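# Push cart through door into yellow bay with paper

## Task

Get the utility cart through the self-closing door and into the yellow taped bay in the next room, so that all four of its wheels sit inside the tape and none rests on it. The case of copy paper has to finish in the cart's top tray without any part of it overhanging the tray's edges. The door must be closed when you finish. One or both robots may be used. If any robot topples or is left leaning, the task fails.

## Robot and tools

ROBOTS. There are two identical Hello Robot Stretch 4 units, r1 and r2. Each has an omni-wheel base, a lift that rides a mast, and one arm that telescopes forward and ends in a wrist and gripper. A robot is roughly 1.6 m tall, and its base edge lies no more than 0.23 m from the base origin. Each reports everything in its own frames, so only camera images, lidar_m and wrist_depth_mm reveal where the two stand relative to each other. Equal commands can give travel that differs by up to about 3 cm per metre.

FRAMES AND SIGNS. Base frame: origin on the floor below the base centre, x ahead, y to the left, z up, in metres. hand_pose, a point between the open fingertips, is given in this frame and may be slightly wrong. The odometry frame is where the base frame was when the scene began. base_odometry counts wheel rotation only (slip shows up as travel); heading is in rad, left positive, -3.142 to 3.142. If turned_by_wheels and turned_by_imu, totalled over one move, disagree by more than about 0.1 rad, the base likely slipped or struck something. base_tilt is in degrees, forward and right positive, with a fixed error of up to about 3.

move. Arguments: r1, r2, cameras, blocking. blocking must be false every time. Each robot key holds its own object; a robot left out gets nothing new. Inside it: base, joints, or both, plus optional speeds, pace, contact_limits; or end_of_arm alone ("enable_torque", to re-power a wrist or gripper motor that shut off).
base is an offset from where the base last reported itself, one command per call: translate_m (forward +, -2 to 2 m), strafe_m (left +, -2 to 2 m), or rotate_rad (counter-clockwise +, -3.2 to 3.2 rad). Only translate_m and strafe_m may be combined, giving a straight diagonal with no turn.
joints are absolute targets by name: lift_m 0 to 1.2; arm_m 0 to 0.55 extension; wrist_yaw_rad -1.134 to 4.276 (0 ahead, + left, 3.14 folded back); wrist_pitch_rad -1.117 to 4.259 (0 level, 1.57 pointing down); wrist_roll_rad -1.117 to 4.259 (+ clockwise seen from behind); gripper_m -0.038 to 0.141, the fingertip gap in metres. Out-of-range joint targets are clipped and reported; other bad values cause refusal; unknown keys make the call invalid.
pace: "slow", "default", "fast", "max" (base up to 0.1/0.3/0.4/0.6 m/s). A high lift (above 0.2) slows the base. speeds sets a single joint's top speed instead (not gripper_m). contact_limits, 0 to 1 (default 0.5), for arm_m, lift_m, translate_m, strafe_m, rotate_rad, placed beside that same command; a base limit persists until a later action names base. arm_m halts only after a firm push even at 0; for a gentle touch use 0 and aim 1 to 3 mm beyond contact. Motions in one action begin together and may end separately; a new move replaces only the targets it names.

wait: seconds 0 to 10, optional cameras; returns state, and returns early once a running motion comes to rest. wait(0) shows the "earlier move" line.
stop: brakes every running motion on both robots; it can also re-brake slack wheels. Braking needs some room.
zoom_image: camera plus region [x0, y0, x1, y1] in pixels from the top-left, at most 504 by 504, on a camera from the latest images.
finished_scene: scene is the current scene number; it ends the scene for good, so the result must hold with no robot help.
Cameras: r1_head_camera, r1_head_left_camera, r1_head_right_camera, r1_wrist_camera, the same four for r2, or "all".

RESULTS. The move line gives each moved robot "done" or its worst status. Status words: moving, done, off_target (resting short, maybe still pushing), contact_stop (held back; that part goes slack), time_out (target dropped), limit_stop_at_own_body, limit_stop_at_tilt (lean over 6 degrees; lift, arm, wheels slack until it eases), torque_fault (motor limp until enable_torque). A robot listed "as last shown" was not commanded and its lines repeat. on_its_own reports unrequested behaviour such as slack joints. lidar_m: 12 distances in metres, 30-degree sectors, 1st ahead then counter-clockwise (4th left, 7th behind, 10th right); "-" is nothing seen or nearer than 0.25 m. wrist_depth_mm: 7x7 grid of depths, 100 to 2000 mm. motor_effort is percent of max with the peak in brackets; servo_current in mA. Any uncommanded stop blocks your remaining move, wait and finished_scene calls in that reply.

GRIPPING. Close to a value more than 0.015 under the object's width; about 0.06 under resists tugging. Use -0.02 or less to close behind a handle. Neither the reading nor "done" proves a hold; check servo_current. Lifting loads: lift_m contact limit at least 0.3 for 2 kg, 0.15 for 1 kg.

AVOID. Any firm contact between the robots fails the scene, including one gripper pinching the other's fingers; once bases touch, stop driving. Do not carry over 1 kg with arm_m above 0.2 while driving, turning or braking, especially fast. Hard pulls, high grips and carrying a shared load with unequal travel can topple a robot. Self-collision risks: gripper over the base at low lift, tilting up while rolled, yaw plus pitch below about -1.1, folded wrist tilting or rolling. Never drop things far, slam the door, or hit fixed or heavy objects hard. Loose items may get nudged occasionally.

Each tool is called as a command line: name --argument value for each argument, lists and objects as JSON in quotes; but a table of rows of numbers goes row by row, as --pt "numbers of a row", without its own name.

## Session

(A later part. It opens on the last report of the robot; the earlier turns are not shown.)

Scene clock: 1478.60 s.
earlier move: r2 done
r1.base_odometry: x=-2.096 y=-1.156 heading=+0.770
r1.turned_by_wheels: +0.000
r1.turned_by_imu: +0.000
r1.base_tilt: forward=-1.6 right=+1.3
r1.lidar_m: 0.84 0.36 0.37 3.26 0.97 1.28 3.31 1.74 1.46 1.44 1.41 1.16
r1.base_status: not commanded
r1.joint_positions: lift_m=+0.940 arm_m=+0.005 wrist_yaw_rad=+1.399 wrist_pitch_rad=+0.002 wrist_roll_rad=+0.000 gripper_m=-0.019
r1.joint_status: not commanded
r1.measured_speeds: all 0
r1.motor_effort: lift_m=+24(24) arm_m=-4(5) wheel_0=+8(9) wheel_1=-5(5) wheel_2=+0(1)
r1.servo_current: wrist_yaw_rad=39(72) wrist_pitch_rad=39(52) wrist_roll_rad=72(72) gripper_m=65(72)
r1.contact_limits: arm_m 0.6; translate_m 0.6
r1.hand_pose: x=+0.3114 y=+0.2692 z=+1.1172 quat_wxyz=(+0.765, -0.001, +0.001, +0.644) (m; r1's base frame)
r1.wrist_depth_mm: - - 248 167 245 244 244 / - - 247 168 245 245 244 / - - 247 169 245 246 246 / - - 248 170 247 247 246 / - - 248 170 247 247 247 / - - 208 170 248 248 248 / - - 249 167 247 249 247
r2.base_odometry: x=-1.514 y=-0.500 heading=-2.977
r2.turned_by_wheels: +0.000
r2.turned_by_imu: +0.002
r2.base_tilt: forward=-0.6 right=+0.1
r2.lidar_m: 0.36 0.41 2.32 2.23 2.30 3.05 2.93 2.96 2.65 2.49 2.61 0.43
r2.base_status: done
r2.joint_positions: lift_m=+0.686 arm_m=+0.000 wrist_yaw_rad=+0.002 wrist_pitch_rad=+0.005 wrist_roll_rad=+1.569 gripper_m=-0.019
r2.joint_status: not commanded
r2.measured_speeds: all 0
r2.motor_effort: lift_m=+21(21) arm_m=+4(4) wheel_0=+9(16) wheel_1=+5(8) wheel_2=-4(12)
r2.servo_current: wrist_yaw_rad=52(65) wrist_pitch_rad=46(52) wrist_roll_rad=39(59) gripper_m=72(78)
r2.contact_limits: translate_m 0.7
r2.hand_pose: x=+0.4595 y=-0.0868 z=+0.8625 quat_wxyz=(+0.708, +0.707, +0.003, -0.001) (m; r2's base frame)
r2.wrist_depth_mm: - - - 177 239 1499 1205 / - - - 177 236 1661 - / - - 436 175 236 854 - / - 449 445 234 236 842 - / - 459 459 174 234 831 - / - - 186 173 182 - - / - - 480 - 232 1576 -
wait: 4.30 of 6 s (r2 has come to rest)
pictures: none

move --blocking false --r2 '{"base": {"translate_m": 0.35, "strafe_m": 0.012}, "pace": "slow", "contact_limits": {"translate_m": 0.7}}'

wait --seconds 6 --cameras '["r2_head_camera"]'

Scene clock: 1483.83 s.
move: r2 moving
r1: as last shown
r1.base_tilt: forward=-1.6 right=+1.2
r1.lidar_m: 0.84 0.33 0.36 3.25 0.96 1.31 3.32 1.76 1.46 1.43 1.40 1.17
r1.motor_effort: lift_m=+24(24) arm_m=-5(5) wheel_0=+9(9) wheel_1=-5(5) wheel_2=+1(1)
r1.servo_current: wrist_yaw_rad=46(52) wrist_pitch_rad=39(46) wrist_roll_rad=46(65) gripper_m=65(65)
r1.contact_limits: arm_m 0.6; translate_m 0.6
r1.wrist_depth_mm: - - 246 168 244 245 244 / - - 247 168 246 245 244 / - - 247 169 245 246 246 / - - 247 170 246 245 246 / - - 248 170 247 246 247 / - - 208 170 247 248 247 / - - 250 167 249 248 248
r2.base_odometry: x=-1.526 y=-0.503 heading=-2.977
r2.turned_by_wheels: +0.000
r2.turned_by_imu: +0.001
r2.base_tilt: forward=-0.7 right=+0.1
r2.lidar_m: 0.39 0.39 2.36 2.23 2.28 3.06 2.90 2.99 2.65 2.51 2.61 0.43
r2.base_status: translate_m moving; strafe_m moving
r2.joint_positions: lift_m=+0.686 arm_m=+0.000 wrist_yaw_rad=+0.002 wrist_pitch_rad=+0.005 wrist_roll_rad=+1.569 gripper_m=-0.019
r2.joint_status: not commanded
r2.measured_speeds: translate_m=+0.048 strafe_m=+0.001 rotate_rad=+0.001 lift_m=+0.000 arm_m=+0.000 wrist_yaw_rad=+0.000 wrist_pitch_rad=+0.000 wrist_roll_rad=+0.000
r2.motor_effort: lift_m=+21(21) arm_m=+4(4) wheel_0=+5(13) wheel_1=+8(9) wheel_2=-12(12)
r2.servo_current: wrist_yaw_rad=39(52) wrist_pitch_rad=46(46) wrist_roll_rad=39(59) gripper_m=72(78)
r2.contact_limits: translate_m 0.7
r2.hand_pose: x=+0.4595 y=-0.0868 z=+0.8625 quat_wxyz=(+0.708, +0.707, +0.003, -0.001) (m; r2's base frame)
r2.wrist_depth_mm: - - - 178 240 1499 1205 / - - - 177 238 1661 - / - - 436 175 236 820 - / - 445 445 234 235 842 - / - 455 452 174 233 831 - / - - 186 172 180 - - / - - 477 - 230 1576 -
pictures: none

Scene clock: 1488.10 s.
earlier move: r2 done
r1.base_odometry: x=-2.096 y=-1.156 heading=+0.770
r1.turned_by_wheels: +0.000
r1.turned_by_imu: +0.000
r1.base_tilt: forward=-1.6 right=+1.2
r1.lidar_m: 0.82 0.34 0.37 0.76 0.80 1.62 3.32 1.78 1.45 1.44 1.38 1.17
r1.base_status: not commanded
r1.joint_positions: lift_m=+0.940 arm_m=+0.005 wrist_yaw_rad=+1.399 wrist_pitch_rad=+0.002 wrist_roll_rad=+0.000 gripper_m=-0.019
r1.joint_status: not commanded
r1.measured_speeds: all 0
r1.motor_effort: lift_m=+24(24) arm_m=-4(5) wheel_0=+8(9) wheel_1=-5(5) wheel_2=+0(1)
r1.servo_current: wrist_yaw_rad=52(72) wrist_pitch_rad=46(52) wrist_roll_rad=46(65) gripper_m=59(72)
r1.contact_limits: arm_m 0.6; translate_m 0.6
r1.hand_pose: x=+0.3114 y=+0.2692 z=+1.1172 quat_wxyz=(+0.765, -0.001, +0.001, +0.644) (m; r1's base frame)
r1.wrist_depth_mm: - - 246 167 246 245 244 / - - 246 168 246 244 245 / - - 247 169 246 246 247 / - - 247 170 246 247 245 / 991 - 249 170 247 248 247 / 931 - 208 170 248 247 246 / - - 250 167 249 248 247
r2.base_odometry: x=-1.857 y=-0.569 heading=-2.977
r2.turned_by_wheels: -0.001
r2.turned_by_imu: -0.001
r2.base_tilt: forward=-0.6 right=+0.1
r2.lidar_m: 0.35 0.39 2.37 2.22 2.31 3.07 3.25 3.31 2.65 2.52 2.59 0.43
r2.base_status: done
r2.joint_positions: lift_m=+0.686 arm_m=+0.000 wrist_yaw_rad=-0.004 wrist_pitch_rad=+0.005 wrist_roll_rad=+1.569 gripper_m=-0.019
r2.joint_status: not commanded
r2.measured_speeds: all 0
r2.motor_effort: lift_m=+21(21) arm_m=+4(4) wheel_0=+0(13) wheel_1=+3(9) wheel_2=-9(14)
r2.servo_current: wrist_yaw_rad=39(65) wrist_pitch_rad=46(52) wrist_roll_rad=39(65) gripper_m=65(85)
r2.contact_limits: translate_m 0.7
r2.hand_pose: x=+0.4589 y=-0.0886 z=+0.8625 quat_wxyz=(+0.708, +0.707, +0.000, -0.003) (m; r2's base frame)
r2.wrist_depth_mm: - - - 187 249 1618 1205 / - - 1464 183 245 - - / - - - 181 242 820 - / - 442 445 179 238 842 - / - 455 452 176 234 820 - / - 462 187 172 181 - - / - - 473 - - - -
wait: 4.27 of 6 s (r2 has come to rest)
pictures: r2_head_camera
Images, in order (width x height): r2_head_camera 420x560.

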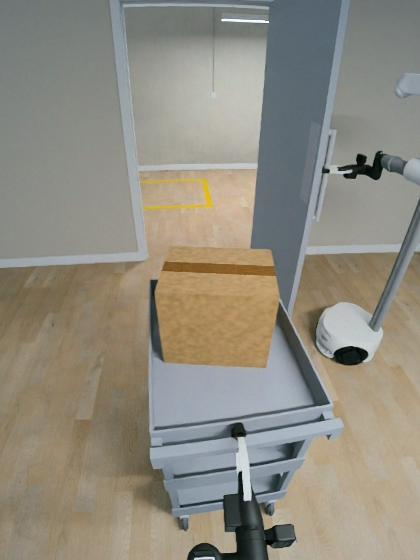

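move --blocking false --r2 '{"base": {"translate_m": 0.3, "strafe_m": 0.07}, "pace": "slow", "contact_limits": {"translate_m": 0.7}}'

wait --seconds 6

Scene clock: 1497.50 s.
move: r2 moving
r1: as last shown
r1.lidar_m: 0.80 0.33 0.37 0.76 0.77 1.60 3.31 1.78 1.44 1.45 1.42 1.14
r1.motor_effort: lift_m=+24(24) arm_m=-5(5) wheel_0=+9(9) wheel_1=-4(5) wheel_2=+0(1)
r1.servo_current: wrist_yaw_rad=46(59) wrist_pitch_rad=46(46) wrist_roll_rad=46(59) gripper_m=59(65)
r1.contact_limits: arm_m 0.6; translate_m 0.6
r1.wrist_depth_mm: - - 246 167 245 245 244 / - - 247 168 247 245 244 / - - 248 169 246 246 245 / - - 247 170 247 247 247 / 960 - 247 171 246 248 245 / 931 - 208 170 247 248 247 / - 960 250 167 249 248 248
r2.base_odometry: x=-1.869 y=-0.574 heading=-2.978
r2.turned_by_wheels: +0.000
r2.turned_by_imu: +0.000
r2.base_tilt: forward=-0.7 right=+0.1
r2.lidar_m: 0.39 0.40 2.34 2.23 2.30 3.09 3.29 3.33 2.66 2.53 2.59 0.44
r2.base_status: translate_m moving; strafe_m moving
r2.joint_positions: lift_m=+0.686 arm_m=+0.000 wrist_yaw_rad=-0.004 wrist_pitch_rad=+0.005 wrist_roll_rad=+1.569 gripper_m=-0.019
r2.joint_status: not commanded
r2.measured_speeds: translate_m=+0.047 strafe_m=+0.011 rotate_rad=+0.000 lift_m=+0.000 arm_m=+0.000 wrist_yaw_rad=-0.007 wrist_pitch_rad=+0.000 wrist_roll_rad=+0.000
r2.motor_effort: lift_m=+20(21) arm_m=+4(4) wheel_0=+2(4) wheel_1=+8(8) wheel_2=-12(15)
r2.servo_current: wrist_yaw_rad=52(59) wrist_pitch_rad=33(52) wrist_roll_rad=52(59) gripper_m=65(78)
r2.contact_limits: translate_m 0.7
r2.hand_pose: x=+0.4589 y=-0.0887 z=+0.8625 quat_wxyz=(+0.708, +0.707, +0.000, -0.003) (m; r2's base frame)
r2.wrist_depth_mm: - - - 248 249 1661 1182 / - - 1430 184 246 - - / - - 442 181 241 809 - / - 445 442 179 238 842 - / - 459 452 175 234 831 - / - 459 187 172 181 - - / - - 469 - - - -
pictures: none

Scene clock: 1501.33 s.
earlier move: r2 done
r1.base_odometry: x=-2.096 y=-1.156 heading=+0.770
r1.turned_by_wheels: +0.000
r1.turned_by_imu: +0.000
r1.base_tilt: forward=-1.6 right=+1.2
r1.lidar_m: 0.82 0.35 0.36 0.69 0.82 4.62 3.29 1.77 1.45 1.45 1.40 1.18
r1.base_status: not commanded
r1.joint_positions: lift_m=+0.940 arm_m=+0.005 wrist_yaw_rad=+1.399 wrist_pitch_rad=+0.002 wrist_roll_rad=+0.000 gripper_m=-0.019
r1.joint_status: not commanded
r1.measured_speeds: all 0
r1.motor_effort: lift_m=+24(24) arm_m=-4(5) wheel_0=+8(9) wheel_1=-5(5) wheel_2=+0(1)
r1.servo_current: wrist_yaw_rad=52(72) wrist_pitch_rad=46(52) wrist_roll_rad=46(72) gripper_m=65(72)
r1.contact_limits: arm_m 0.6; translate_m 0.6
r1.hand_pose: x=+0.3114 y=+0.2692 z=+1.1172 quat_wxyz=(+0.765, -0.001, +0.001, +0.644) (m; r1's base frame)
r1.wrist_depth_mm: - - 247 168 246 245 245 / - - 247 168 247 245 245 / - - 248 169 247 245 245 / - - 248 169 247 247 247 / 759 878 248 170 247 247 246 / 741 854 189 170 248 247 247 / 750 750 248 167 248 249 249
r2.base_odometry: x=-2.141 y=-0.687 heading=-2.978
r2.turned_by_wheels: +0.000
r2.turned_by_imu: -0.001
r2.base_tilt: forward=-0.7 right=+0.0
r2.lidar_m: 0.38 0.42 2.27 2.18 2.25 2.93 3.62 3.64 2.72 2.58 1.38 0.43
r2.base_status: done
r2.joint_positions: lift_m=+0.686 arm_m=+0.000 wrist_yaw_rad=-0.005 wrist_pitch_rad=+0.005 wrist_roll_rad=+1.569 gripper_m=-0.019
r2.joint_status: not commanded
r2.measured_speeds: all 0
r2.motor_effort: lift_m=+21(21) arm_m=+3(4) wheel_0=+0(7) wheel_1=+3(8) wheel_2=-10(16)
r2.servo_current: wrist_yaw_rad=52(59) wrist_pitch_rad=39(59) wrist_roll_rad=46(59) gripper_m=78(85)
r2.contact_limits: translate_m 0.7
r2.hand_pose: x=+0.4588 y=-0.0889 z=+0.8625 quat_wxyz=(+0.708, +0.707, +0.000, -0.004) (m; r2's base frame)
r2.wrist_depth_mm: - - - 173 235 - - / - - - 174 234 - - / - 433 433 173 233 842 - / - 445 445 232 234 831 - / - 466 459 173 232 842 - / - - 186 173 180 - - / - - 488 - 233 1576 -
wait: 3.83 of 6 s (r2 has come to rest)
pictures: none

move --blocking false --r2 '{"base": {"translate_m": 0.35, "strafe_m": 0.012}, "pace": "slow", "contact_limits": {"translate_m": 0.7}}'

wait --seconds 6

Scene clock: 1507.10 s.
move: r2 moving
r1: as last shown
r1.lidar_m: 0.82 0.32 0.37 0.71 0.83 4.64 3.31 1.77 1.44 1.45 1.41 1.16
r1.motor_effort: lift_m=+24(24) arm_m=-4(5) wheel_0=+9(9) wheel_1=-5(5) wheel_2=+0(1)
r1.servo_current: wrist_yaw_rad=59(65) wrist_pitch_rad=46(46) wrist_roll_rad=33(65) gripper_m=59(65)
r1.contact_limits: arm_m 0.6; translate_m 0.6
r1.wrist_depth_mm: - - 247 167 245 244 244 / - - 247 168 245 245 244 / - - 247 169 245 245 245 / - - 248 170 247 247 247 / 759 878 248 170 248 247 246 / 750 842 208 170 247 248 246 / 741 723 249 167 249 250 247
r2.base_odometry: x=-2.153 y=-0.690 heading=-2.978
r2.turned_by_wheels: +0.000
r2.turned_by_imu: +0.000
r2.base_tilt: forward=-0.7 right=+0.1
r2.lidar_m: 0.40 0.45 2.29 2.18 2.26 2.96 3.62 3.67 2.70 2.56 1.34 0.43
r2.base_status: translate_m moving; strafe_m moving
r2.joint_positions: lift_m=+0.686 arm_m=+0.000 wrist_yaw_rad=-0.005 wrist_pitch_rad=+0.005 wrist_roll_rad=+1.569 gripper_m=-0.019
r2.joint_status: not commanded
r2.measured_speeds: translate_m=+0.048 strafe_m=+0.002 rotate_rad=+0.001 lift_m=+0.000 arm_m=+0.000 wrist_yaw_rad=+0.000 wrist_pitch_rad=+0.000 wrist_roll_rad=+0.000
r2.motor_effort: lift_m=+21(21) arm_m=+4(4) wheel_0=+4(8) wheel_1=+7(7) wheel_2=-12(15)
r2.servo_current: wrist_yaw_rad=39(59) wrist_pitch_rad=46(46) wrist_roll_rad=52(65) gripper_m=78(78)
r2.contact_limits: translate_m 0.7
r2.hand_pose: x=+0.4588 y=-0.0889 z=+0.8625 quat_wxyz=(+0.708, +0.707, +0.000, -0.004) (m; r2's base frame)
r2.wrist_depth_mm: - - 1118 173 234 - - / - - - 173 233 - - / - 430 430 172 232 854 - / - 449 445 232 233 820 - / - 462 459 172 233 831 - / - 480 187 172 181 - - / - 142 492 - 232 1618 -
pictures: none

Scene clock: 1511.37 s.
earlier move: r2 done
r1.base_odometry: x=-2.096 y=-1.156 heading=+0.770
r1.turned_by_wheels: +0.000
r1.turned_by_imu: +0.000
r1.base_tilt: forward=-1.6 right=+1.2
r1.lidar_m: 0.82 0.34 0.36 0.73 1.04 4.64 3.31 1.75 1.47 1.44 1.40 1.15
r1.base_status: not commanded
r1.joint_positions: lift_m=+0.940 arm_m=+0.005 wrist_yaw_rad=+1.399 wrist_pitch_rad=+0.002 wrist_roll_rad=+0.000 gripper_m=-0.019
r1.joint_status: not commanded
r1.measured_speeds: all 0
r1.motor_effort: lift_m=+24(24) arm_m=-4(5) wheel_0=+9(9) wheel_1=-5(5) wheel_2=+0(1)
r1.servo_current: wrist_yaw_rad=46(65) wrist_pitch_rad=39(52) wrist_roll_rad=46(72) gripper_m=59(65)
r1.contact_limits: arm_m 0.6; translate_m 0.6
r1.hand_pose: x=+0.3114 y=+0.2692 z=+1.1172 quat_wxyz=(+0.765, -0.001, +0.001, +0.644) (m; r1's base frame)
r1.wrist_depth_mm: - - 248 167 245 245 245 / - - 248 168 246 244 244 / - - 246 169 246 246 246 / - - 248 170 248 246 246 / - - 249 170 247 247 247 / 1008 1025 209 170 248 248 246 / - 136 249 167 248 247 247
r2.base_odometry: x=-2.484 y=-0.756 heading=-2.977
r2.turned_by_wheels: +0.001
r2.turned_by_imu: +0.003
r2.base_tilt: forward=-0.7 right=+0.0
r2.lidar_m: 0.38 0.43 2.27 2.15 2.25 2.96 3.99 3.78 2.72 2.56 1.11 0.43
r2.base_status: done
r2.joint_positions: lift_m=+0.686 arm_m=+0.000 wrist_yaw_rad=+0.001 wrist_pitch_rad=+0.005 wrist_roll_rad=+1.569 gripper_m=-0.019
r2.joint_status: not commanded
r2.measured_speeds: all 0
r2.motor_effort: lift_m=+20(21) arm_m=+4(4) wheel_0=+8(14) wheel_1=+5(8) wheel_2=-6(15)
r2.servo_current: wrist_yaw_rad=52(65) wrist_pitch_rad=46(52) wrist_roll_rad=59(65) gripper_m=78(78)
r2.contact_limits: translate_m 0.7
r2.hand_pose: x=+0.4594 y=-0.0870 z=+0.8625 quat_wxyz=(+0.708, +0.707, +0.002, -0.001) (m; r2's base frame)
r2.wrist_depth_mm: - - - 167 226 - - / - - - 168 227 - - / - 433 433 169 229 831 - / - 452 442 229 231 842 - / - 469 459 171 233 831 - / - 480 186 173 180 - - / - - - - 235 - 500
wait: 4.27 of 6 s (r2 has come to rest)
pictures: none

move --blocking false --r2 '{"base": {"translate_m": 0.35, "strafe_m": -0.026}, "pace": "slow", "contact_limits": {"translate_m": 0.7}}'

wait --seconds 6 --cameras '["r2_head_camera"]'

Scene clock: 1516.83 s.
move: r2 moving
r1: as last shown
r1.lidar_m: 0.81 0.35 0.34 0.71 1.05 4.64 3.33 1.78 1.46 1.44 1.41 1.15
r1.motor_effort: lift_m=+24(24) arm_m=-4(5) wheel_0=+9(9) wheel_1=-5(5) wheel_2=+1(1)
r1.servo_current: wrist_yaw_rad=52(65) wrist_pitch_rad=52(52) wrist_roll_rad=46(52) gripper_m=65(72)
r1.contact_limits: arm_m 0.6; translate_m 0.6
r1.wrist_depth_mm: - - 246 167 245 245 244 / - - 247 168 246 244 244 / - - 247 169 246 246 245 / - - 248 170 247 246 246 / - - 249 170 248 247 246 / 1025 1060 208 170 248 247 247 / 798 136 249 167 248 248 248
r2.base_odometry: x=-2.497 y=-0.757 heading=-2.977
r2.turned_by_wheels: +0.001
r2.turned_by_imu: +0.001
r2.base_tilt: forward=-0.7 right=+0.1
r2.lidar_m: 0.39 0.41 2.30 2.16 2.25 2.98 4.00 3.83 2.68 2.57 1.10 0.42
r2.base_status: translate_m moving; strafe_m moving
r2.joint_positions: lift_m=+0.686 arm_m=+0.000 wrist_yaw_rad=+0.001 wrist_pitch_rad=+0.005 wrist_roll_rad=+1.569 gripper_m=-0.019
r2.joint_status: not commanded
r2.measured_speeds: translate_m=+0.049 strafe_m=-0.005 rotate_rad=+0.000 lift_m=+0.000 arm_m=+0.000 wrist_yaw_rad=+0.000 wrist_pitch_rad=+0.000 wrist_roll_rad=+0.000
r2.motor_effort: lift_m=+21(21) arm_m=+4(4) wheel_0=+12(13) wheel_1=+9(9) wheel_2=-10(12)
r2.servo_current: wrist_yaw_rad=52(52) wrist_pitch_rad=46(52) wrist_roll_rad=46(59) gripper_m=65(78)
r2.contact_limits: translate_m 0.7
r2.hand_pose: x=+0.4594 y=-0.0870 z=+0.8625 quat_wxyz=(+0.708, +0.707, +0.002, -0.001) (m; r2's base frame)
r2.wrist_depth_mm: - - - 167 225 - - / 1618 - - 167 228 - - / 1756 433 430 169 229 831 - / 1756 445 442 229 230 831 - / - 466 462 171 232 831 - / - 484 186 172 180 - - / - - - - 235 - 500
pictures: none

Scene clock: 1521.13 s.
earlier move: r2 done
r1.base_odometry: x=-2.096 y=-1.156 heading=+0.770
r1.turned_by_wheels: +0.000
r1.turned_by_imu: +0.000
r1.base_tilt: forward=-1.6 right=+1.2
r1.lidar_m: 0.82 0.32 0.37 0.73 0.98 4.62 3.31 1.77 1.46 1.44 1.38 1.18
r1.base_status: not commanded
r1.joint_positions: lift_m=+0.940 arm_m=+0.005 wrist_yaw_rad=+1.399 wrist_pitch_rad=+0.002 wrist_roll_rad=+0.000 gripper_m=-0.019
r1.joint_status: not commanded
r1.measured_speeds: all 0
r1.motor_effort: lift_m=+24(24) arm_m=-4(5) wheel_0=+8(9) wheel_1=-5(5) wheel_2=+1(1)
r1.servo_current: wrist_yaw_rad=46(85) wrist_pitch_rad=46(52) wrist_roll_rad=52(72) gripper_m=59(72)
r1.contact_limits: arm_m 0.6; translate_m 0.6
r1.hand_pose: x=+0.3114 y=+0.2692 z=+1.1172 quat_wxyz=(+0.765, -0.001, +0.001, +0.644) (m; r1's base frame)
r1.wrist_depth_mm: - - 247 167 245 245 243 / - - 246 168 245 245 245 / - - 249 168 245 245 244 / - - 248 169 246 246 245 / 976 - 248 170 248 246 247 / 946 960 208 170 248 247 248 / - - 249 167 249 248 248
r2.base_odometry: x=-2.833 y=-0.788 heading=-2.977
r2.turned_by_wheels: +0.000
r2.turned_by_imu: +0.002
r2.base_tilt: forward=-0.7 right=+0.1
r2.lidar_m: 0.37 0.42 2.17 2.22 2.27 3.04 - 3.76 2.68 0.99 0.89 0.46
r2.base_status: done
r2.joint_positions: lift_m=+0.686 arm_m=+0.000 wrist_yaw_rad=+0.002 wrist_pitch_rad=+0.005 wrist_roll_rad=+1.569 gripper_m=-0.019
r2.joint_status: not commanded
r2.measured_speeds: all 0
r2.motor_effort: lift_m=+21(21) arm_m=+4(4) wheel_0=+8(14) wheel_1=+5(9) wheel_2=-4(12)
r2.servo_current: wrist_yaw_rad=39(65) wrist_pitch_rad=52(52) wrist_roll_rad=46(65) gripper_m=65(78)
r2.contact_limits: translate_m 0.7
r2.hand_pose: x=+0.4594 y=-0.0869 z=+0.8625 quat_wxyz=(+0.708, +0.707, +0.002, -0.001) (m; r2's base frame)
r2.wrist_depth_mm: - - - 176 236 - - / - - - 175 236 1661 - / - - 436 175 236 842 - / - 445 442 234 234 831 - / - 462 452 173 233 831 - / - 477 186 172 180 - - / - - 477 - 232 - -
wait: 4.30 of 6 s (r2 has come to rest)
pictures: r2_head_camera
Images, in order (width x height): r2_head_camera 420x560.

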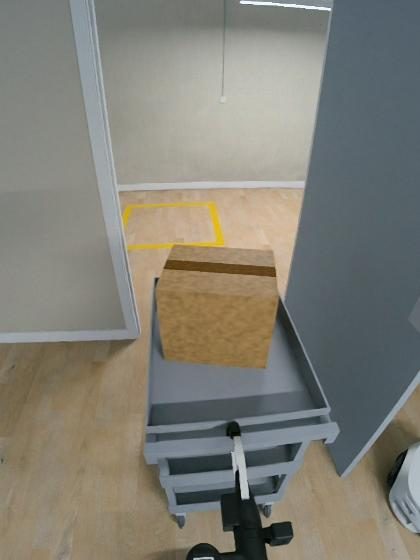

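move --blocking false --r2 '{"base": {"translate_m": 0.35, "strafe_m": 0.012}, "pace": "slow", "contact_limits": {"translate_m": 0.6}}'

wait --seconds 6

Scene clock: 1530.60 s.
move: r2 moving
r1: as last shown
r1.base_tilt: forward=-1.6 right=+1.3
r1.lidar_m: 0.82 0.33 0.36 0.80 1.00 4.64 3.32 1.76 1.48 1.44 1.40 1.17
r1.servo_current: wrist_yaw_rad=46(59) wrist_pitch_rad=39(46) wrist_roll_rad=65(65) gripper_m=65(65)
r1.contact_limits: arm_m 0.6; translate_m 0.6
r1.wrist_depth_mm: - - 246 167 246 243 244 / - - 246 169 245 245 246 / - - 247 168 246 247 245 / - - 248 169 247 246 246 / 960 - 248 170 248 247 247 / 931 960 208 170 248 248 247 / - - 251 167 248 247 247
r2.base_odometry: x=-2.845 y=-0.791 heading=-2.976
r2.turned_by_wheels: +0.000
r2.turned_by_imu: +0.001
r2.base_tilt: forward=-0.7 right=+0.1
r2.lidar_m: 0.38 0.41 2.15 2.20 2.31 3.01 - 3.75 2.70 0.98 0.87 0.44
r2.base_status: translate_m moving; strafe_m moving
r2.joint_positions: lift_m=+0.686 arm_m=+0.000 wrist_yaw_rad=+0.002 wrist_pitch_rad=+0.005 wrist_roll_rad=+1.569 gripper_m=-0.019
r2.joint_status: not commanded
r2.measured_speeds: translate_m=+0.048 strafe_m=+0.001 rotate_rad=+0.001 lift_m=+0.000 arm_m=+0.000 wrist_yaw_rad=+0.000 wrist_pitch_rad=+0.000 wrist_roll_rad=+0.000
r2.motor_effort: lift_m=+21(21) arm_m=+4(4) wheel_0=+8(14) wheel_1=+7(7) wheel_2=-12(12)
r2.servo_current: wrist_yaw_rad=33(59) wrist_pitch_rad=46(46) wrist_roll_rad=52(59) gripper_m=72(78)
r2.contact_limits: translate_m 0.6
r2.hand_pose: x=+0.4594 y=-0.0869 z=+0.8625 quat_wxyz=(+0.708, +0.707, +0.002, -0.001) (m; r2's base frame)
r2.wrist_depth_mm: - - - 176 237 - - / - - - 175 236 1708 - / - - 436 175 235 820 - / - 445 442 234 234 831 - / - 459 455 173 233 831 - / - 469 186 172 181 - - / - - 480 - 231 - -
pictures: none

Scene clock: 1534.87 s.
earlier move: r2 done
r1.base_odometry: x=-2.096 y=-1.156 heading=+0.770
r1.turned_by_wheels: +0.000
r1.turned_by_imu: +0.000
r1.base_tilt: forward=-1.6 right=+1.2
r1.lidar_m: 0.80 0.34 0.36 0.85 3.71 4.65 3.29 1.76 1.45 1.44 1.38 1.16
r1.base_status: not commanded
r1.joint_positions: lift_m=+0.940 arm_m=+0.005 wrist_yaw_rad=+1.399 wrist_pitch_rad=+0.002 wrist_roll_rad=+0.000 gripper_m=-0.019
r1.joint_status: not commanded
r1.measured_speeds: all 0
r1.motor_effort: lift_m=+24(24) arm_m=-4(5) wheel_0=+8(9) wheel_1=-5(5) wheel_2=+0(1)
r1.servo_current: wrist_yaw_rad=65(78) wrist_pitch_rad=46(52) wrist_roll_rad=33(72) gripper_m=65(72)
r1.contact_limits: arm_m 0.6; translate_m 0.6
r1.hand_pose: x=+0.3114 y=+0.2692 z=+1.1172 quat_wxyz=(+0.765, -0.001, +0.001, +0.644) (m; r1's base frame)
r1.wrist_depth_mm: - - 246 167 245 245 244 / - - 246 169 245 246 245 / - - 248 169 245 246 245 / - - 248 170 248 245 246 / - 891 249 170 247 247 246 / - 866 209 170 248 248 247 / - 878 250 167 249 249 247
r2.base_odometry: x=-3.176 y=-0.857 heading=-2.977
r2.turned_by_wheels: -0.001
r2.turned_by_imu: -0.001
r2.base_tilt: forward=-0.7 right=+0.1
r2.lidar_m: 0.38 0.40 1.71 2.21 2.29 3.07 - 3.79 2.68 0.85 0.69 0.43
r2.base_status: done
r2.joint_positions: lift_m=+0.686 arm_m=+0.000 wrist_yaw_rad=-0.004 wrist_pitch_rad=+0.005 wrist_roll_rad=+1.569 gripper_m=-0.019
r2.joint_status: not commanded
r2.measured_speeds: all 0
r2.motor_effort: lift_m=+21(21) arm_m=+4(4) wheel_0=+0(14) wheel_1=+3(9) wheel_2=-10(14)
r2.servo_current: wrist_yaw_rad=46(65) wrist_pitch_rad=39(52) wrist_roll_rad=59(59) gripper_m=72(78)
r2.contact_limits: translate_m 0.6
r2.hand_pose: x=+0.4590 y=-0.0884 z=+0.8625 quat_wxyz=(+0.708, +0.707, +0.001, -0.003) (m; r2's base frame)
r2.wrist_depth_mm: - - - 185 247 - - / - - - 182 244 1618 - / - - - 179 241 820 - / - 445 445 178 237 831 - / - 455 455 175 236 820 - / - 462 187 173 180 - - / - - 473 - - - -
wait: 4.27 of 6 s (r2 has come to rest)
pictures: none

move --blocking false --r2 '{"base": {"translate_m": 0.35, "strafe_m": 0.03}, "pace": "slow", "contact_limits": {"translate_m": 0.6}}'

wait --seconds 6 --cameras '["r2_head_camera", "r2_head_right_camera"]'

Scene clock: 1541.93 s.
move: r2 moving
r1: as last shown
r1.base_tilt: forward=-1.6 right=+1.3
r1.lidar_m: 0.80 0.33 0.38 0.82 3.67 4.63 3.29 1.75 1.45 1.45 1.41 1.17
r1.motor_effort: lift_m=+24(24) arm_m=-4(5) wheel_0=+9(9) wheel_1=-5(5) wheel_2=+1(1)
r1.servo_current: wrist_yaw_rad=46(59) wrist_pitch_rad=39(46) wrist_roll_rad=72(72) gripper_m=59(65)
r1.contact_limits: arm_m 0.6; translate_m 0.6
r1.wrist_depth_mm: - - 246 167 245 243 246 / - - 246 168 246 244 245 / - - 247 168 247 246 245 / - - 249 170 246 246 246 / - - 248 170 248 247 245 / - 866 208 170 248 247 247 / - - 250 167 248 249 247
r2.base_odometry: x=-3.188 y=-0.860 heading=-2.977
r2.turned_by_wheels: +0.000
r2.turned_by_imu: +0.000
r2.base_tilt: forward=-0.7 right=+0.1
r2.lidar_m: 0.38 0.39 1.68 2.21 2.28 3.02 - 3.76 2.68 0.85 0.68 0.43
r2.base_status: translate_m moving; strafe_m moving
r2.joint_positions: lift_m=+0.686 arm_m=+0.000 wrist_yaw_rad=-0.004 wrist_pitch_rad=+0.005 wrist_roll_rad=+1.569 gripper_m=-0.019
r2.joint_status: not commanded
r2.measured_speeds: translate_m=+0.048 strafe_m=+0.004 rotate_rad=+0.000 lift_m=+0.000 arm_m=+0.000 wrist_yaw_rad=-0.003 wrist_pitch_rad=+0.000 wrist_roll_rad=+0.000
r2.motor_effort: lift_m=+21(21) arm_m=+4(4) wheel_0=+5(6) wheel_1=+7(7) wheel_2=-14(15)
r2.servo_current: wrist_yaw_rad=46(59) wrist_pitch_rad=52(52) wrist_roll_rad=46(59) gripper_m=65(78)
r2.contact_limits: translate_m 0.6
r2.hand_pose: x=+0.4589 y=-0.0886 z=+0.8625 quat_wxyz=(+0.708, +0.707, +0.000, -0.003) (m; r2's base frame)
r2.wrist_depth_mm: - - - 185 248 - - / - - - 182 244 1661 - / - - - 180 239 820 - / - 449 445 178 236 842 - / - 455 455 175 234 831 - / - 466 187 172 180 - - / - - 469 - - - -
pictures: none

Scene clock: 1546.23 s.
earlier move: r2 done
r1.base_odometry: x=-2.096 y=-1.156 heading=+0.770
r1.turned_by_wheels: +0.000
r1.turned_by_imu: +0.000
r1.base_tilt: forward=-1.6 right=+1.2
r1.lidar_m: 0.81 0.33 0.35 3.26 3.68 4.65 3.29 1.79 1.45 1.45 1.41 1.14
r1.base_status: not commanded
r1.joint_positions: lift_m=+0.940 arm_m=+0.005 wrist_yaw_rad=+1.399 wrist_pitch_rad=+0.002 wrist_roll_rad=+0.000 gripper_m=-0.019
r1.joint_status: not commanded
r1.measured_speeds: all 0
r1.motor_effort: lift_m=+24(24) arm_m=-4(5) wheel_0=+8(9) wheel_1=-5(5) wheel_2=+0(1)
r1.servo_current: wrist_yaw_rad=52(72) wrist_pitch_rad=39(52) wrist_roll_rad=46(72) gripper_m=65(72)
r1.contact_limits: arm_m 0.6; translate_m 0.6
r1.hand_pose: x=+0.3114 y=+0.2692 z=+1.1172 quat_wxyz=(+0.765, -0.001, +0.001, +0.644) (m; r1's base frame)
r1.wrist_depth_mm: - - 247 167 246 245 245 / - - 247 168 247 245 244 / - - 247 169 247 246 245 / - - 249 170 247 247 246 / - - 248 170 247 247 245 / - - 208 170 247 247 247 / - - 248 167 249 248 247
r2.base_odometry: x=-3.516 y=-0.944 heading=-2.977
r2.turned_by_wheels: +0.000
r2.turned_by_imu: -0.001
r2.base_tilt: forward=-0.7 right=+0.1
r2.lidar_m: 0.38 0.43 1.21 2.20 2.25 3.02 - 3.79 0.91 0.67 0.69 0.44
r2.base_status: done
r2.joint_positions: lift_m=+0.686 arm_m=+0.000 wrist_yaw_rad=-0.005 wrist_pitch_rad=+0.005 wrist_roll_rad=+1.569 gripper_m=-0.019
r2.joint_status: not commanded
r2.measured_speeds: all 0
r2.motor_effort: lift_m=+21(21) arm_m=+4(4) wheel_0=+3(8) wheel_1=+4(8) wheel_2=-10(15)
r2.servo_current: wrist_yaw_rad=52(72) wrist_pitch_rad=46(52) wrist_roll_rad=52(59) gripper_m=72(78)
r2.contact_limits: translate_m 0.6
r2.hand_pose: x=+0.4589 y=-0.0888 z=+0.8625 quat_wxyz=(+0.708, +0.707, +0.000, -0.004) (m; r2's base frame)
r2.wrist_depth_mm: - - - 182 244 1618 1229 / - - - 180 240 1618 - / - - 439 178 238 820 - / - 449 445 235 236 842 - / - 459 455 174 234 831 - / - 469 187 172 181 - - / - - 473 - 230 - -
wait: 4.30 of 6 s (r2 has come to rest)
pictures: r2_head_camera, r2_head_right_camera
Images, in order (width x height): r2_head_camera 420x560, r2_head_right_camera 420x672.

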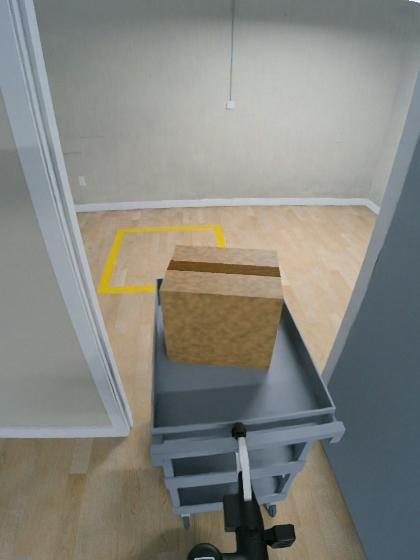

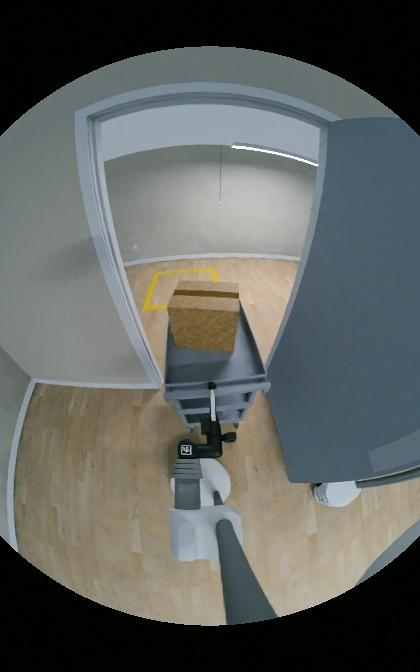

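move --blocking false --r2 '{"base": {"translate_m": 0.35, "strafe_m": 0.012}, "pace": "slow", "contact_limits": {"translate_m": 0.6}}'

wait --seconds 6

Scene clock: 1556.23 s.
move: r2 moving
r1: as last shown
r1.base_tilt: forward=-1.6 right=+1.3
r1.lidar_m: 0.80 0.34 0.37 3.25 3.71 4.64 3.26 1.76 1.45 1.44 1.38 1.16
r1.motor_effort: lift_m=+24(24) arm_m=-4(5) wheel_0=+8(9) wheel_1=-5(5) wheel_2=+1(1)
r1.servo_current: wrist_yaw_rad=33(59) wrist_pitch_rad=39(46) wrist_roll_rad=52(65) gripper_m=59(65)
r1.contact_limits: arm_m 0.6; translate_m 0.6
r1.wrist_depth_mm: - - 246 167 246 244 244 / - - 247 168 246 246 244 / - - 247 168 247 245 246 / - - 248 170 246 247 246 / - - 248 170 249 248 247 / - - 208 170 247 247 246 / - - 248 167 248 247 246
r2.base_odometry: x=-3.529 y=-0.946 heading=-2.978
r2.turned_by_wheels: +0.000
r2.turned_by_imu: +0.000
r2.base_tilt: forward=-0.7 right=+0.1
r2.lidar_m: 0.38 0.38 1.15 2.18 2.28 3.03 - 3.81 0.91 0.67 0.68 0.45
r2.base_status: translate_m moving; strafe_m moving
r2.joint_positions: lift_m=+0.686 arm_m=+0.000 wrist_yaw_rad=-0.005 wrist_pitch_rad=+0.005 wrist_roll_rad=+1.569 gripper_m=-0.019
r2.joint_status: not commanded
r2.measured_speeds: translate_m=+0.048 strafe_m=+0.002 rotate_rad=-0.002 lift_m=+0.000 arm_m=+0.000 wrist_yaw_rad=+0.000 wrist_pitch_rad=+0.000 wrist_roll_rad=+0.000
r2.motor_effort: lift_m=+21(21) arm_m=+4(4) wheel_0=+1(7) wheel_1=+8(8) wheel_2=-13(16)
r2.servo_current: wrist_yaw_rad=52(65) wrist_pitch_rad=46(52) wrist_roll_rad=52(65) gripper_m=72(78)
r2.contact_limits: translate_m 0.6
r2.hand_pose: x=+0.4589 y=-0.0888 z=+0.8625 quat_wxyz=(+0.708, +0.707, +0.000, -0.004) (m; r2's base frame)
r2.wrist_depth_mm: - - - 182 243 1661 1205 / - - - 180 241 1708 - / - - 439 177 237 831 - / - 445 445 235 236 831 - / - 459 455 174 234 831 - / - 466 187 172 181 - - / - - 477 - 229 - -
pictures: none

Scene clock: 1560.50 s.
earlier move: r2 done
r1.base_odometry: x=-2.096 y=-1.156 heading=+0.770
r1.turned_by_wheels: +0.000
r1.turned_by_imu: +0.000
r1.base_tilt: forward=-1.6 right=+1.3
r1.lidar_m: 0.82 0.34 0.36 3.26 3.72 4.65 3.33 1.75 1.47 1.44 1.39 1.17
r1.base_status: not commanded
r1.joint_positions: lift_m=+0.940 arm_m=+0.005 wrist_yaw_rad=+1.399 wrist_pitch_rad=+0.002 wrist_roll_rad=+0.000 gripper_m=-0.019
r1.joint_status: not commanded
r1.measured_speeds: all 0
r1.motor_effort: lift_m=+24(24) arm_m=-4(5) wheel_0=+8(9) wheel_1=-5(5) wheel_2=+0(1)
r1.servo_current: wrist_yaw_rad=46(72) wrist_pitch_rad=39(46) wrist_roll_rad=59(65) gripper_m=65(72)
r1.contact_limits: arm_m 0.6; translate_m 0.6
r1.hand_pose: x=+0.3114 y=+0.2692 z=+1.1172 quat_wxyz=(+0.765, -0.001, +0.001, +0.644) (m; r1's base frame)
r1.wrist_depth_mm: - - 246 167 244 244 245 / - - 247 168 246 245 245 / - - 246 168 247 246 247 / - - 248 169 247 246 245 / - - 248 170 248 248 246 / - - 208 170 248 248 247 / - - 250 167 249 248 247
r2.base_odometry: x=-3.859 y=-1.013 heading=-2.977
r2.turned_by_wheels: +0.001
r2.turned_by_imu: +0.001
r2.base_tilt: forward=-0.7 right=+0.0
r2.lidar_m: 0.37 0.41 0.75 1.83 2.27 3.02 - 3.81 0.69 0.64 0.67 0.43
r2.base_status: done
r2.joint_positions: lift_m=+0.686 arm_m=+0.000 wrist_yaw_rad=-0.004 wrist_pitch_rad=+0.005 wrist_roll_rad=+1.569 gripper_m=-0.019
r2.joint_status: not commanded
r2.measured_speeds: all 0
r2.motor_effort: lift_m=+21(21) arm_m=+4(4) wheel_0=+4(10) wheel_1=+5(8) wheel_2=-6(16)
r2.servo_current: wrist_yaw_rad=46(65) wrist_pitch_rad=39(59) wrist_roll_rad=52(65) gripper_m=78(78)
r2.contact_limits: translate_m 0.6
r2.hand_pose: x=+0.4590 y=-0.0884 z=+0.8625 quat_wxyz=(+0.708, +0.707, +0.001, -0.003) (m; r2's base frame)
r2.wrist_depth_mm: - - - 180 241 1661 1205 / - - - 178 239 1661 - / - - 436 177 238 820 - / - 445 442 234 236 831 - / - 459 455 174 234 842 - / - - 187 172 181 - - / - - 477 - 230 1499 -
wait: 4.27 of 6 s (r2 has come to rest)
pictures: none

move --blocking false --r2 '{"base": {"translate_m": 0.35, "strafe_m": 0.006}, "pace": "slow", "contact_limits": {"translate_m": 0.6}}'

wait --seconds 6 --cameras '["r2_head_camera"]'

Scene clock: 1567.17 s.
move: r2 moving
r1: as last shown
r1.base_tilt: forward=-1.5 right=+1.2
r1.lidar_m: 0.81 0.35 0.37 3.25 3.71 4.64 3.30 1.78 1.45 1.45 1.41 1.17
r1.motor_effort: lift_m=+24(24) arm_m=-4(5) wheel_0=+8(9) wheel_1=-5(5) wheel_2=+1(1)
r1.servo_current: wrist_yaw_rad=39(65) wrist_pitch_rad=39(52) wrist_roll_rad=59(59) gripper_m=65(65)
r1.contact_limits: arm_m 0.6; translate_m 0.6
r1.wrist_depth_mm: - - 246 168 245 244 244 / - - 246 168 246 245 245 / - - 247 168 246 246 245 / - - 248 169 247 246 245 / - - 248 170 247 246 247 / - - 209 170 248 247 246 / - - 250 167 248 248 248
r2.base_odometry: x=-3.872 y=-1.015 heading=-2.977
r2.turned_by_wheels: +0.000
r2.turned_by_imu: +0.001
r2.base_tilt: forward=-0.7 right=+0.1
r2.lidar_m: 0.39 0.42 0.71 1.78 2.27 3.01 - 3.79 0.68 0.62 0.64 0.43
r2.base_status: translate_m moving; strafe_m moving
r2.joint_positions: lift_m=+0.686 arm_m=+0.000 wrist_yaw_rad=-0.004 wrist_pitch_rad=+0.005 wrist_roll_rad=+1.569 gripper_m=-0.019
r2.joint_status: not commanded
r2.measured_speeds: translate_m=+0.049 strafe_m=+0.002 rotate_rad=+0.000 lift_m=+0.000 arm_m=+0.000 wrist_yaw_rad=+0.000 wrist_pitch_rad=+0.000 wrist_roll_rad=+0.000
r2.motor_effort: lift_m=+21(21) arm_m=+4(4) wheel_0=+5(11) wheel_1=+8(9) wheel_2=-12(14)
r2.servo_current: wrist_yaw_rad=52(52) wrist_pitch_rad=46(52) wrist_roll_rad=52(52) gripper_m=65(78)
r2.contact_limits: translate_m 0.6
r2.hand_pose: x=+0.4590 y=-0.0884 z=+0.8625 quat_wxyz=(+0.708, +0.707, +0.001, -0.003) (m; r2's base frame)
r2.wrist_depth_mm: - - - 240 241 1708 1205 / - - - 178 239 1708 - / - - 436 177 237 831 - / - 445 442 234 236 842 - / - 459 455 174 234 831 - / - - 187 172 180 - - / - - 477 - 229 - -
pictures: none

Scene clock: 1571.43 s.
earlier move: r2 done
r1.base_odometry: x=-2.096 y=-1.156 heading=+0.770
r1.turned_by_wheels: +0.000
r1.turned_by_imu: +0.000
r1.base_tilt: forward=-1.6 right=+1.3
r1.lidar_m: 0.82 0.35 0.35 3.27 3.68 4.63 3.31 1.79 1.46 1.45 1.42 1.17
r1.base_status: not commanded
r1.joint_positions: lift_m=+0.940 arm_m=+0.005 wrist_yaw_rad=+1.399 wrist_pitch_rad=+0.002 wrist_roll_rad=+0.000 gripper_m=-0.019
r1.joint_status: not commanded
r1.measured_speeds: all 0
r1.motor_effort: lift_m=+24(24) arm_m=-4(5) wheel_0=+9(9) wheel_1=-5(5) wheel_2=+1(1)
r1.servo_current: wrist_yaw_rad=65(65) wrist_pitch_rad=39(52) wrist_roll_rad=39(65) gripper_m=65(72)
r1.contact_limits: arm_m 0.6; translate_m 0.6
r1.hand_pose: x=+0.3114 y=+0.2692 z=+1.1172 quat_wxyz=(+0.765, -0.001, +0.001, +0.644) (m; r1's base frame)
r1.wrist_depth_mm: - - 245 168 245 245 245 / - - 247 168 246 245 245 / - - 247 169 246 246 245 / - - 248 170 247 247 245 / - - 249 170 248 247 245 / - - 209 170 248 248 247 / - - 249 167 248 247 247
r2.base_odometry: x=-4.203 y=-1.076 heading=-2.977
r2.turned_by_wheels: +0.000
r2.turned_by_imu: +0.001
r2.base_tilt: forward=-0.7 right=+0.1
r2.lidar_m: 0.38 0.39 0.36 0.65 2.29 3.07 - 1.03 0.66 0.61 0.67 0.45
r2.base_status: done
r2.joint_positions: lift_m=+0.686 arm_m=+0.000 wrist_yaw_rad=-0.002 wrist_pitch_rad=+0.005 wrist_roll_rad=+1.569 gripper_m=-0.019
r2.joint_status: not commanded
r2.measured_speeds: all 0
r2.motor_effort: lift_m=+21(21) arm_m=+4(4) wheel_0=+5(14) wheel_1=+5(9) wheel_2=-5(14)
r2.servo_current: wrist_yaw_rad=39(59) wrist_pitch_rad=39(52) wrist_roll_rad=52(59) gripper_m=72(78)
r2.contact_limits: translate_m 0.6
r2.hand_pose: x=+0.4591 y=-0.0879 z=+0.8625 quat_wxyz=(+0.708, +0.707, +0.001, -0.002) (m; r2's base frame)
r2.wrist_depth_mm: - - - 180 241 1618 1205 / - - - 178 239 1661 - / - - 439 177 237 831 - / - 445 442 235 236 831 - / - 459 462 173 234 831 - / - - 187 173 181 - - / - - - - 230 1499 -
wait: 4.27 of 6 s (r2 has come to rest)
pictures: r2_head_camera
Images, in order (width x height): r2_head_camera 420x560.

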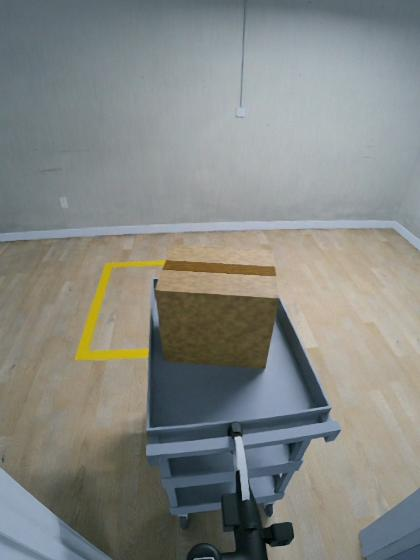

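move --blocking false --r2 '{"base": {"translate_m": 0.42, "strafe_m": 0.0}, "pace": "slow", "contact_limits": {"translate_m": 0.6}}'

wait --seconds 6

Scene clock: 1582.27 s.
move: r2 moving
r1: as last shown
r1.lidar_m: 0.78 0.34 0.36 3.27 3.74 4.63 3.30 1.77 1.45 1.45 1.39 1.17
r1.motor_effort: lift_m=+24(24) arm_m=-4(5) wheel_0=+9(9) wheel_1=-5(5) wheel_2=+0(1)
r1.servo_current: wrist_yaw_rad=52(52) wrist_pitch_rad=39(46) wrist_roll_rad=39(65) gripper_m=65(72)
r1.contact_limits: arm_m 0.6; translate_m 0.6
r1.wrist_depth_mm: - - 246 167 245 245 244 / - - 246 168 246 244 245 / - - 248 169 247 245 246 / - - 248 169 246 246 246 / - - 250 170 248 247 246 / - - 208 170 248 249 246 / - - 250 167 249 248 247
r2.base_odometry: x=-4.216 y=-1.078 heading=-2.976
r2.turned_by_wheels: +0.000
r2.turned_by_imu: +0.001
r2.base_tilt: forward=-0.7 right=+0.1
r2.lidar_m: 0.39 0.41 0.36 0.63 2.28 3.04 - 1.03 0.67 0.62 0.62 0.44
r2.base_status: translate_m moving; strafe_m moving
r2.joint_positions: lift_m=+0.686 arm_m=+0.000 wrist_yaw_rad=-0.002 wrist_pitch_rad=+0.005 wrist_roll_rad=+1.569 gripper_m=-0.019
r2.joint_status: not commanded
r2.measured_speeds: translate_m=+0.048 strafe_m=+0.000 rotate_rad=+0.000 lift_m=+0.000 arm_m=+0.000 wrist_yaw_rad=+0.000 wrist_pitch_rad=+0.000 wrist_roll_rad=+0.000
r2.motor_effort: lift_m=+21(21) arm_m=+4(4) wheel_0=+8(12) wheel_1=+7(8) wheel_2=-13(13)
r2.servo_current: wrist_yaw_rad=33(52) wrist_pitch_rad=46(52) wrist_roll_rad=33(52) gripper_m=72(78)
r2.contact_limits: translate_m 0.6
r2.hand_pose: x=+0.4591 y=-0.0879 z=+0.8625 quat_wxyz=(+0.708, +0.707, +0.001, -0.002) (m; r2's base frame)
r2.wrist_depth_mm: - - - 179 241 1661 1205 / - - - 177 238 1618 - / - - 436 176 236 809 - / - 445 442 234 235 842 - / - 459 455 174 233 831 - / - - 187 172 180 - - / - - 477 - 230 - -
pictures: none

Scene clock: 1587.23 s.
earlier move: r2 done
r1.base_odometry: x=-2.096 y=-1.156 heading=+0.770
r1.turned_by_wheels: +0.000
r1.turned_by_imu: +0.000
r1.base_tilt: forward=-1.6 right=+1.3
r1.lidar_m: 0.80 0.34 0.37 3.26 3.72 4.64 3.29 1.77 1.44 1.44 1.42 1.15
r1.base_status: not commanded
r1.joint_positions: lift_m=+0.940 arm_m=+0.005 wrist_yaw_rad=+1.399 wrist_pitch_rad=+0.002 wrist_roll_rad=+0.000 gripper_m=-0.019
r1.joint_status: not commanded
r1.measured_speeds: all 0
r1.motor_effort: lift_m=+24(24) arm_m=-4(5) wheel_0=+8(9) wheel_1=-5(5) wheel_2=+1(1)
r1.servo_current: wrist_yaw_rad=33(72) wrist_pitch_rad=39(52) wrist_roll_rad=46(65) gripper_m=65(72)
r1.contact_limits: arm_m 0.6; translate_m 0.6
r1.hand_pose: x=+0.3114 y=+0.2692 z=+1.1172 quat_wxyz=(+0.765, -0.001, +0.001, +0.644) (m; r1's base frame)
r1.wrist_depth_mm: - - 246 168 246 244 245 / - - 247 168 245 246 245 / - - 248 169 247 246 245 / - - 248 170 248 246 246 / - - 249 170 248 247 246 / - - 209 170 249 247 247 / - - 249 167 249 247 249
r2.base_odometry: x=-4.617 y=-1.145 heading=-2.976
r2.turned_by_wheels: +0.000
r2.turned_by_imu: +0.002
r2.base_tilt: forward=-0.7 right=+0.1
r2.lidar_m: 0.37 0.41 2.35 0.43 0.35 3.31 - 0.94 0.64 0.67 2.59 0.43
r2.base_status: done
r2.joint_positions: lift_m=+0.686 arm_m=+0.000 wrist_yaw_rad=+0.001 wrist_pitch_rad=+0.005 wrist_roll_rad=+1.569 gripper_m=-0.019
r2.joint_status: not commanded
r2.measured_speeds: all 0
r2.motor_effort: lift_m=+21(21) arm_m=+4(4) wheel_0=+7(14) wheel_1=+5(8) wheel_2=-4(13)
r2.servo_current: wrist_yaw_rad=52(59) wrist_pitch_rad=39(52) wrist_roll_rad=46(59) gripper_m=72(78)
r2.contact_limits: translate_m 0.6
r2.hand_pose: x=+0.4594 y=-0.0871 z=+0.8625 quat_wxyz=(+0.708, +0.707, +0.002, -0.001) (m; r2's base frame)
r2.wrist_depth_mm: - - - 182 244 1618 1205 / - - - 180 242 1661 - / - - - 178 239 820 - / - 445 449 235 236 842 - / - 455 459 175 234 820 - / - 469 186 173 181 - - / - - 477 - 229 - -
wait: 4.97 of 6 s (r2 has come to rest)
pictures: none

move --blocking false --r2 '{"base": {"translate_m": 0.42, "strafe_m": 0.025}, "pace": "slow", "contact_limits": {"translate_m": 0.6}}'

wait --seconds 6 --cameras '["r2_head_camera", "r2_head_left_camera"]'

Scene clock: 1600.03 s.
move: r2 moving
r1: as last shown
r1.lidar_m: 0.82 0.35 0.36 3.26 3.69 4.63 3.31 1.79 1.44 1.45 1.39 1.16
r1.motor_effort: lift_m=+24(24) arm_m=-5(5) wheel_0=+9(9) wheel_1=-5(5) wheel_2=+1(1)
r1.servo_current: wrist_yaw_rad=46(65) wrist_pitch_rad=39(46) wrist_roll_rad=52(59) gripper_m=59(65)
r1.contact_limits: arm_m 0.6; translate_m 0.6
r1.wrist_depth_mm: - - 247 167 246 245 244 / - - 247 168 245 244 245 / - - 247 169 247 246 244 / - - 249 169 247 246 245 / - - 249 170 248 247 247 / - - 209 170 247 247 247 / - - 249 167 248 247 248
r2.base_odometry: x=-4.629 y=-1.148 heading=-2.976
r2.turned_by_wheels: +0.000
r2.turned_by_imu: +0.001
r2.base_tilt: forward=-0.7 right=+0.0
r2.lidar_m: 0.37 0.41 2.32 0.55 0.36 3.39 - 0.90 0.66 0.67 2.59 0.44
r2.base_status: translate_m moving; strafe_m moving
r2.joint_positions: lift_m=+0.686 arm_m=+0.000 wrist_yaw_rad=+0.001 wrist_pitch_rad=+0.005 wrist_roll_rad=+1.569 gripper_m=-0.019
r2.joint_status: not commanded
r2.measured_speeds: translate_m=+0.048 strafe_m=+0.003 rotate_rad=+0.000 lift_m=+0.000 arm_m=+0.000 wrist_yaw_rad=+0.000 wrist_pitch_rad=+0.000 wrist_roll_rad=+0.000
r2.motor_effort: lift_m=+21(21) arm_m=+4(4) wheel_0=+9(11) wheel_1=+8(10) wheel_2=-11(12)
r2.servo_current: wrist_yaw_rad=52(52) wrist_pitch_rad=46(46) wrist_roll_rad=52(59) gripper_m=78(78)
r2.contact_limits: translate_m 0.6
r2.hand_pose: x=+0.4594 y=-0.0871 z=+0.8625 quat_wxyz=(+0.708, +0.707, +0.002, -0.001) (m; r2's base frame)
r2.wrist_depth_mm: - - - 183 246 1618 1205 / - - - 181 242 1661 - / - - - 178 239 820 - / - 445 442 235 237 831 - / - 452 452 175 234 820 - / - 469 186 173 180 - - / - - 473 - 229 - -
pictures: none

Scene clock: 1605.03 s.
earlier move: r2 done
r1.base_odometry: x=-2.096 y=-1.156 heading=+0.770
r1.turned_by_wheels: +0.000
r1.turned_by_imu: +0.000
r1.base_tilt: forward=-1.6 right=+1.2
r1.lidar_m: 0.78 0.35 0.36 3.26 3.68 4.64 3.28 1.75 1.46 1.44 1.40 1.17
r1.base_status: not commanded
r1.joint_positions: lift_m=+0.940 arm_m=+0.005 wrist_yaw_rad=+1.399 wrist_pitch_rad=+0.002 wrist_roll_rad=+0.000 gripper_m=-0.019
r1.joint_status: not commanded
r1.measured_speeds: all 0
r1.motor_effort: lift_m=+24(24) arm_m=-4(5) wheel_0=+8(9) wheel_1=-5(5) wheel_2=+0(1)
r1.servo_current: wrist_yaw_rad=72(72) wrist_pitch_rad=39(52) wrist_roll_rad=52(65) gripper_m=65(65)
r1.contact_limits: arm_m 0.6; translate_m 0.6
r1.hand_pose: x=+0.3114 y=+0.2692 z=+1.1172 quat_wxyz=(+0.765, -0.001, +0.001, +0.644) (m; r1's base frame)
r1.wrist_depth_mm: - - 247 167 245 246 243 / - - 247 168 246 246 245 / - - 248 169 246 246 245 / - - 248 169 247 247 246 / - - 247 170 248 247 247 / - - 208 170 247 246 247 / - - 250 167 249 247 248
r2.base_odometry: x=-5.027 y=-1.239 heading=-2.976
r2.turned_by_wheels: +0.000
r2.turned_by_imu: +0.000
r2.base_tilt: forward=-0.7 right=+0.1
r2.lidar_m: 0.39 0.42 2.29 2.22 0.78 0.60 - 0.92 0.86 1.80 2.62 0.44
r2.base_status: done
r2.joint_positions: lift_m=+0.686 arm_m=+0.000 wrist_yaw_rad=-0.001 wrist_pitch_rad=+0.005 wrist_roll_rad=+1.569 gripper_m=-0.019
r2.joint_status: not commanded
r2.measured_speeds: all 0
r2.motor_effort: lift_m=+21(21) arm_m=+4(4) wheel_0=+3(15) wheel_1=+4(10) wheel_2=-7(13)
r2.servo_current: wrist_yaw_rad=52(65) wrist_pitch_rad=39(52) wrist_roll_rad=52(65) gripper_m=72(78)
r2.contact_limits: translate_m 0.6
r2.hand_pose: x=+0.4592 y=-0.0877 z=+0.8625 quat_wxyz=(+0.708, +0.707, +0.002, -0.002) (m; r2's base frame)
r2.wrist_depth_mm: - - - 187 250 1661 1205 / - - - 184 244 1708 - / - - - 181 241 809 - / - 449 445 179 237 842 - / - 452 452 176 235 831 - / - 462 187 172 180 - - / - - 469 - - - -
wait: 5.00 of 6 s (r2 has come to rest)
pictures: r2_head_camera, r2_head_left_camera
Images, in order (width x height): r2_head_camera 420x560, r2_head_left_camera 420x672.

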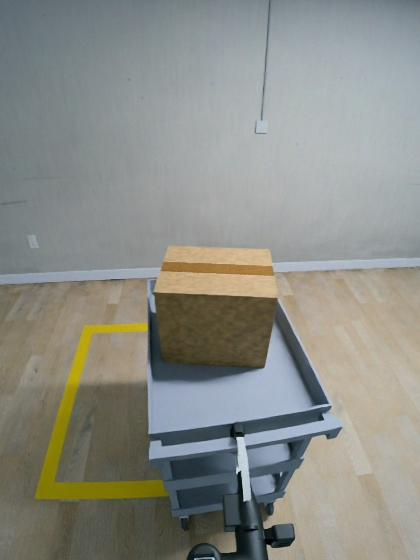

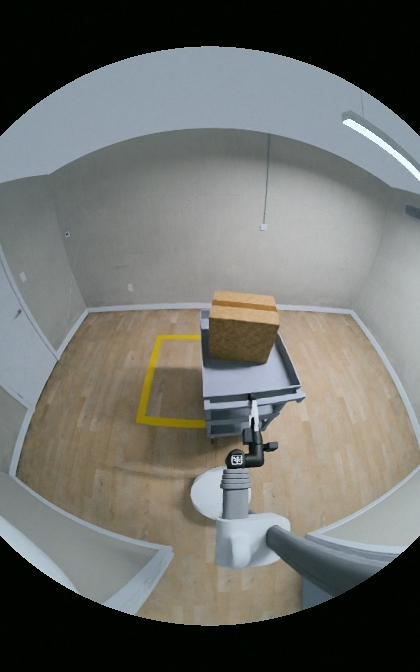

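move --blocking false --r2 '{"base": {"translate_m": 0.40, "strafe_m": 0.05}, "pace": "slow", "contact_limits": {"translate_m": 0.6}}'

wait --seconds 6

Scene clock: 1618.53 s.
move: r2 moving
r1: as last shown
r1.lidar_m: 0.80 0.33 0.35 3.26 3.71 4.64 3.30 1.78 1.46 1.45 1.38 1.16
r1.motor_effort: lift_m=+24(24) arm_m=-4(5) wheel_0=+9(9) wheel_1=-5(5) wheel_2=+1(1)
r1.servo_current: wrist_yaw_rad=52(52) wrist_pitch_rad=39(46) wrist_roll_rad=52(59) gripper_m=65(65)
r1.contact_limits: arm_m 0.6; translate_m 0.6
r1.wrist_depth_mm: - - 247 167 245 245 244 / - - 246 168 245 245 245 / - - 248 169 247 246 244 / - - 248 169 247 246 245 / - - 249 171 247 246 246 / - - 209 169 248 247 246 / - - 250 167 247 248 248
r2.base_odometry: x=-5.039 y=-1.243 heading=-2.976
r2.turned_by_wheels: +0.000
r2.turned_by_imu: +0.000
r2.base_tilt: forward=-0.7 right=+0.1
r2.lidar_m: 0.37 0.39 2.29 2.21 0.81 0.64 - 0.92 0.85 1.82 2.61 0.44
r2.base_status: translate_m moving; strafe_m moving
r2.joint_positions: lift_m=+0.686 arm_m=+0.000 wrist_yaw_rad=-0.002 wrist_pitch_rad=+0.005 wrist_roll_rad=+1.569 gripper_m=-0.019
r2.joint_status: not commanded
r2.measured_speeds: translate_m=+0.049 strafe_m=+0.006 rotate_rad=+0.001 lift_m=+0.000 arm_m=+0.000 wrist_yaw_rad=-0.005 wrist_pitch_rad=+0.000 wrist_roll_rad=+0.000
r2.motor_effort: lift_m=+21(21) arm_m=+4(4) wheel_0=+3(7) wheel_1=+8(8) wheel_2=-15(15)
r2.servo_current: wrist_yaw_rad=46(59) wrist_pitch_rad=46(46) wrist_roll_rad=52(52) gripper_m=72(78)
r2.contact_limits: translate_m 0.6
r2.hand_pose: x=+0.4591 y=-0.0879 z=+0.8625 quat_wxyz=(+0.708, +0.707, +0.001, -0.002) (m; r2's base frame)
r2.wrist_depth_mm: - - - 187 250 1618 1229 / - - - 184 246 1661 - / - - - 180 242 820 - / - 445 445 178 238 831 - / - 455 452 175 235 820 - / - 462 187 172 181 - - / - - 466 - - - -
pictures: none

Scene clock: 1623.33 s.
earlier move: r2 done
r1.base_odometry: x=-2.096 y=-1.156 heading=+0.770
r1.turned_by_wheels: +0.000
r1.turned_by_imu: +0.000
r1.base_tilt: forward=-1.6 right=+1.2
r1.lidar_m: 0.80 0.34 0.36 3.25 3.69 4.64 3.31 1.77 1.47 1.46 1.39 1.16
r1.base_status: not commanded
r1.joint_positions: lift_m=+0.940 arm_m=+0.005 wrist_yaw_rad=+1.399 wrist_pitch_rad=+0.002 wrist_roll_rad=+0.000 gripper_m=-0.019
r1.joint_status: not commanded
r1.measured_speeds: all 0
r1.motor_effort: lift_m=+24(24) arm_m=-4(5) wheel_0=+8(9) wheel_1=-5(5) wheel_2=+0(1)
r1.servo_current: wrist_yaw_rad=52(72) wrist_pitch_rad=46(52) wrist_roll_rad=46(65) gripper_m=65(72)
r1.contact_limits: arm_m 0.6; translate_m 0.6
r1.hand_pose: x=+0.3114 y=+0.2692 z=+1.1172 quat_wxyz=(+0.765, -0.001, +0.001, +0.644) (m; r1's base frame)
r1.wrist_depth_mm: - - 246 167 245 245 244 / - - 247 168 245 245 245 / - - 248 169 246 245 245 / - - 248 169 246 246 246 / - - 249 170 247 246 247 / - - 208 170 248 247 247 / - - 249 167 248 247 247
r2.base_odometry: x=-5.413 y=-1.354 heading=-2.976
r2.turned_by_wheels: +0.000
r2.turned_by_imu: -0.001
r2.base_tilt: forward=-0.7 right=+0.1
r2.lidar_m: 0.39 0.43 2.26 2.16 1.37 0.97 1.04 1.15 1.28 2.57 2.63 0.43
r2.base_status: done
r2.joint_positions: lift_m=+0.686 arm_m=+0.000 wrist_yaw_rad=-0.004 wrist_pitch_rad=+0.005 wrist_roll_rad=+1.569 gripper_m=-0.019
r2.joint_status: not commanded
r2.measured_speeds: all 0
r2.motor_effort: lift_m=+21(21) arm_m=+4(4) wheel_0=+2(9) wheel_1=+5(8) wheel_2=-10(15)
r2.servo_current: wrist_yaw_rad=52(59) wrist_pitch_rad=46(52) wrist_roll_rad=52(59) gripper_m=72(78)
r2.contact_limits: translate_m 0.6
r2.hand_pose: x=+0.4589 y=-0.0887 z=+0.8625 quat_wxyz=(+0.708, +0.707, +0.000, -0.003) (m; r2's base frame)
r2.wrist_depth_mm: - - - 180 242 1661 1205 / - - - 179 240 1708 - / - 436 436 177 238 809 - / - 445 445 235 236 831 - / - 455 455 174 234 831 - / - 462 187 172 180 - - / - - - - - - -
wait: 4.80 of 6 s (r2 has come to rest)
pictures: none


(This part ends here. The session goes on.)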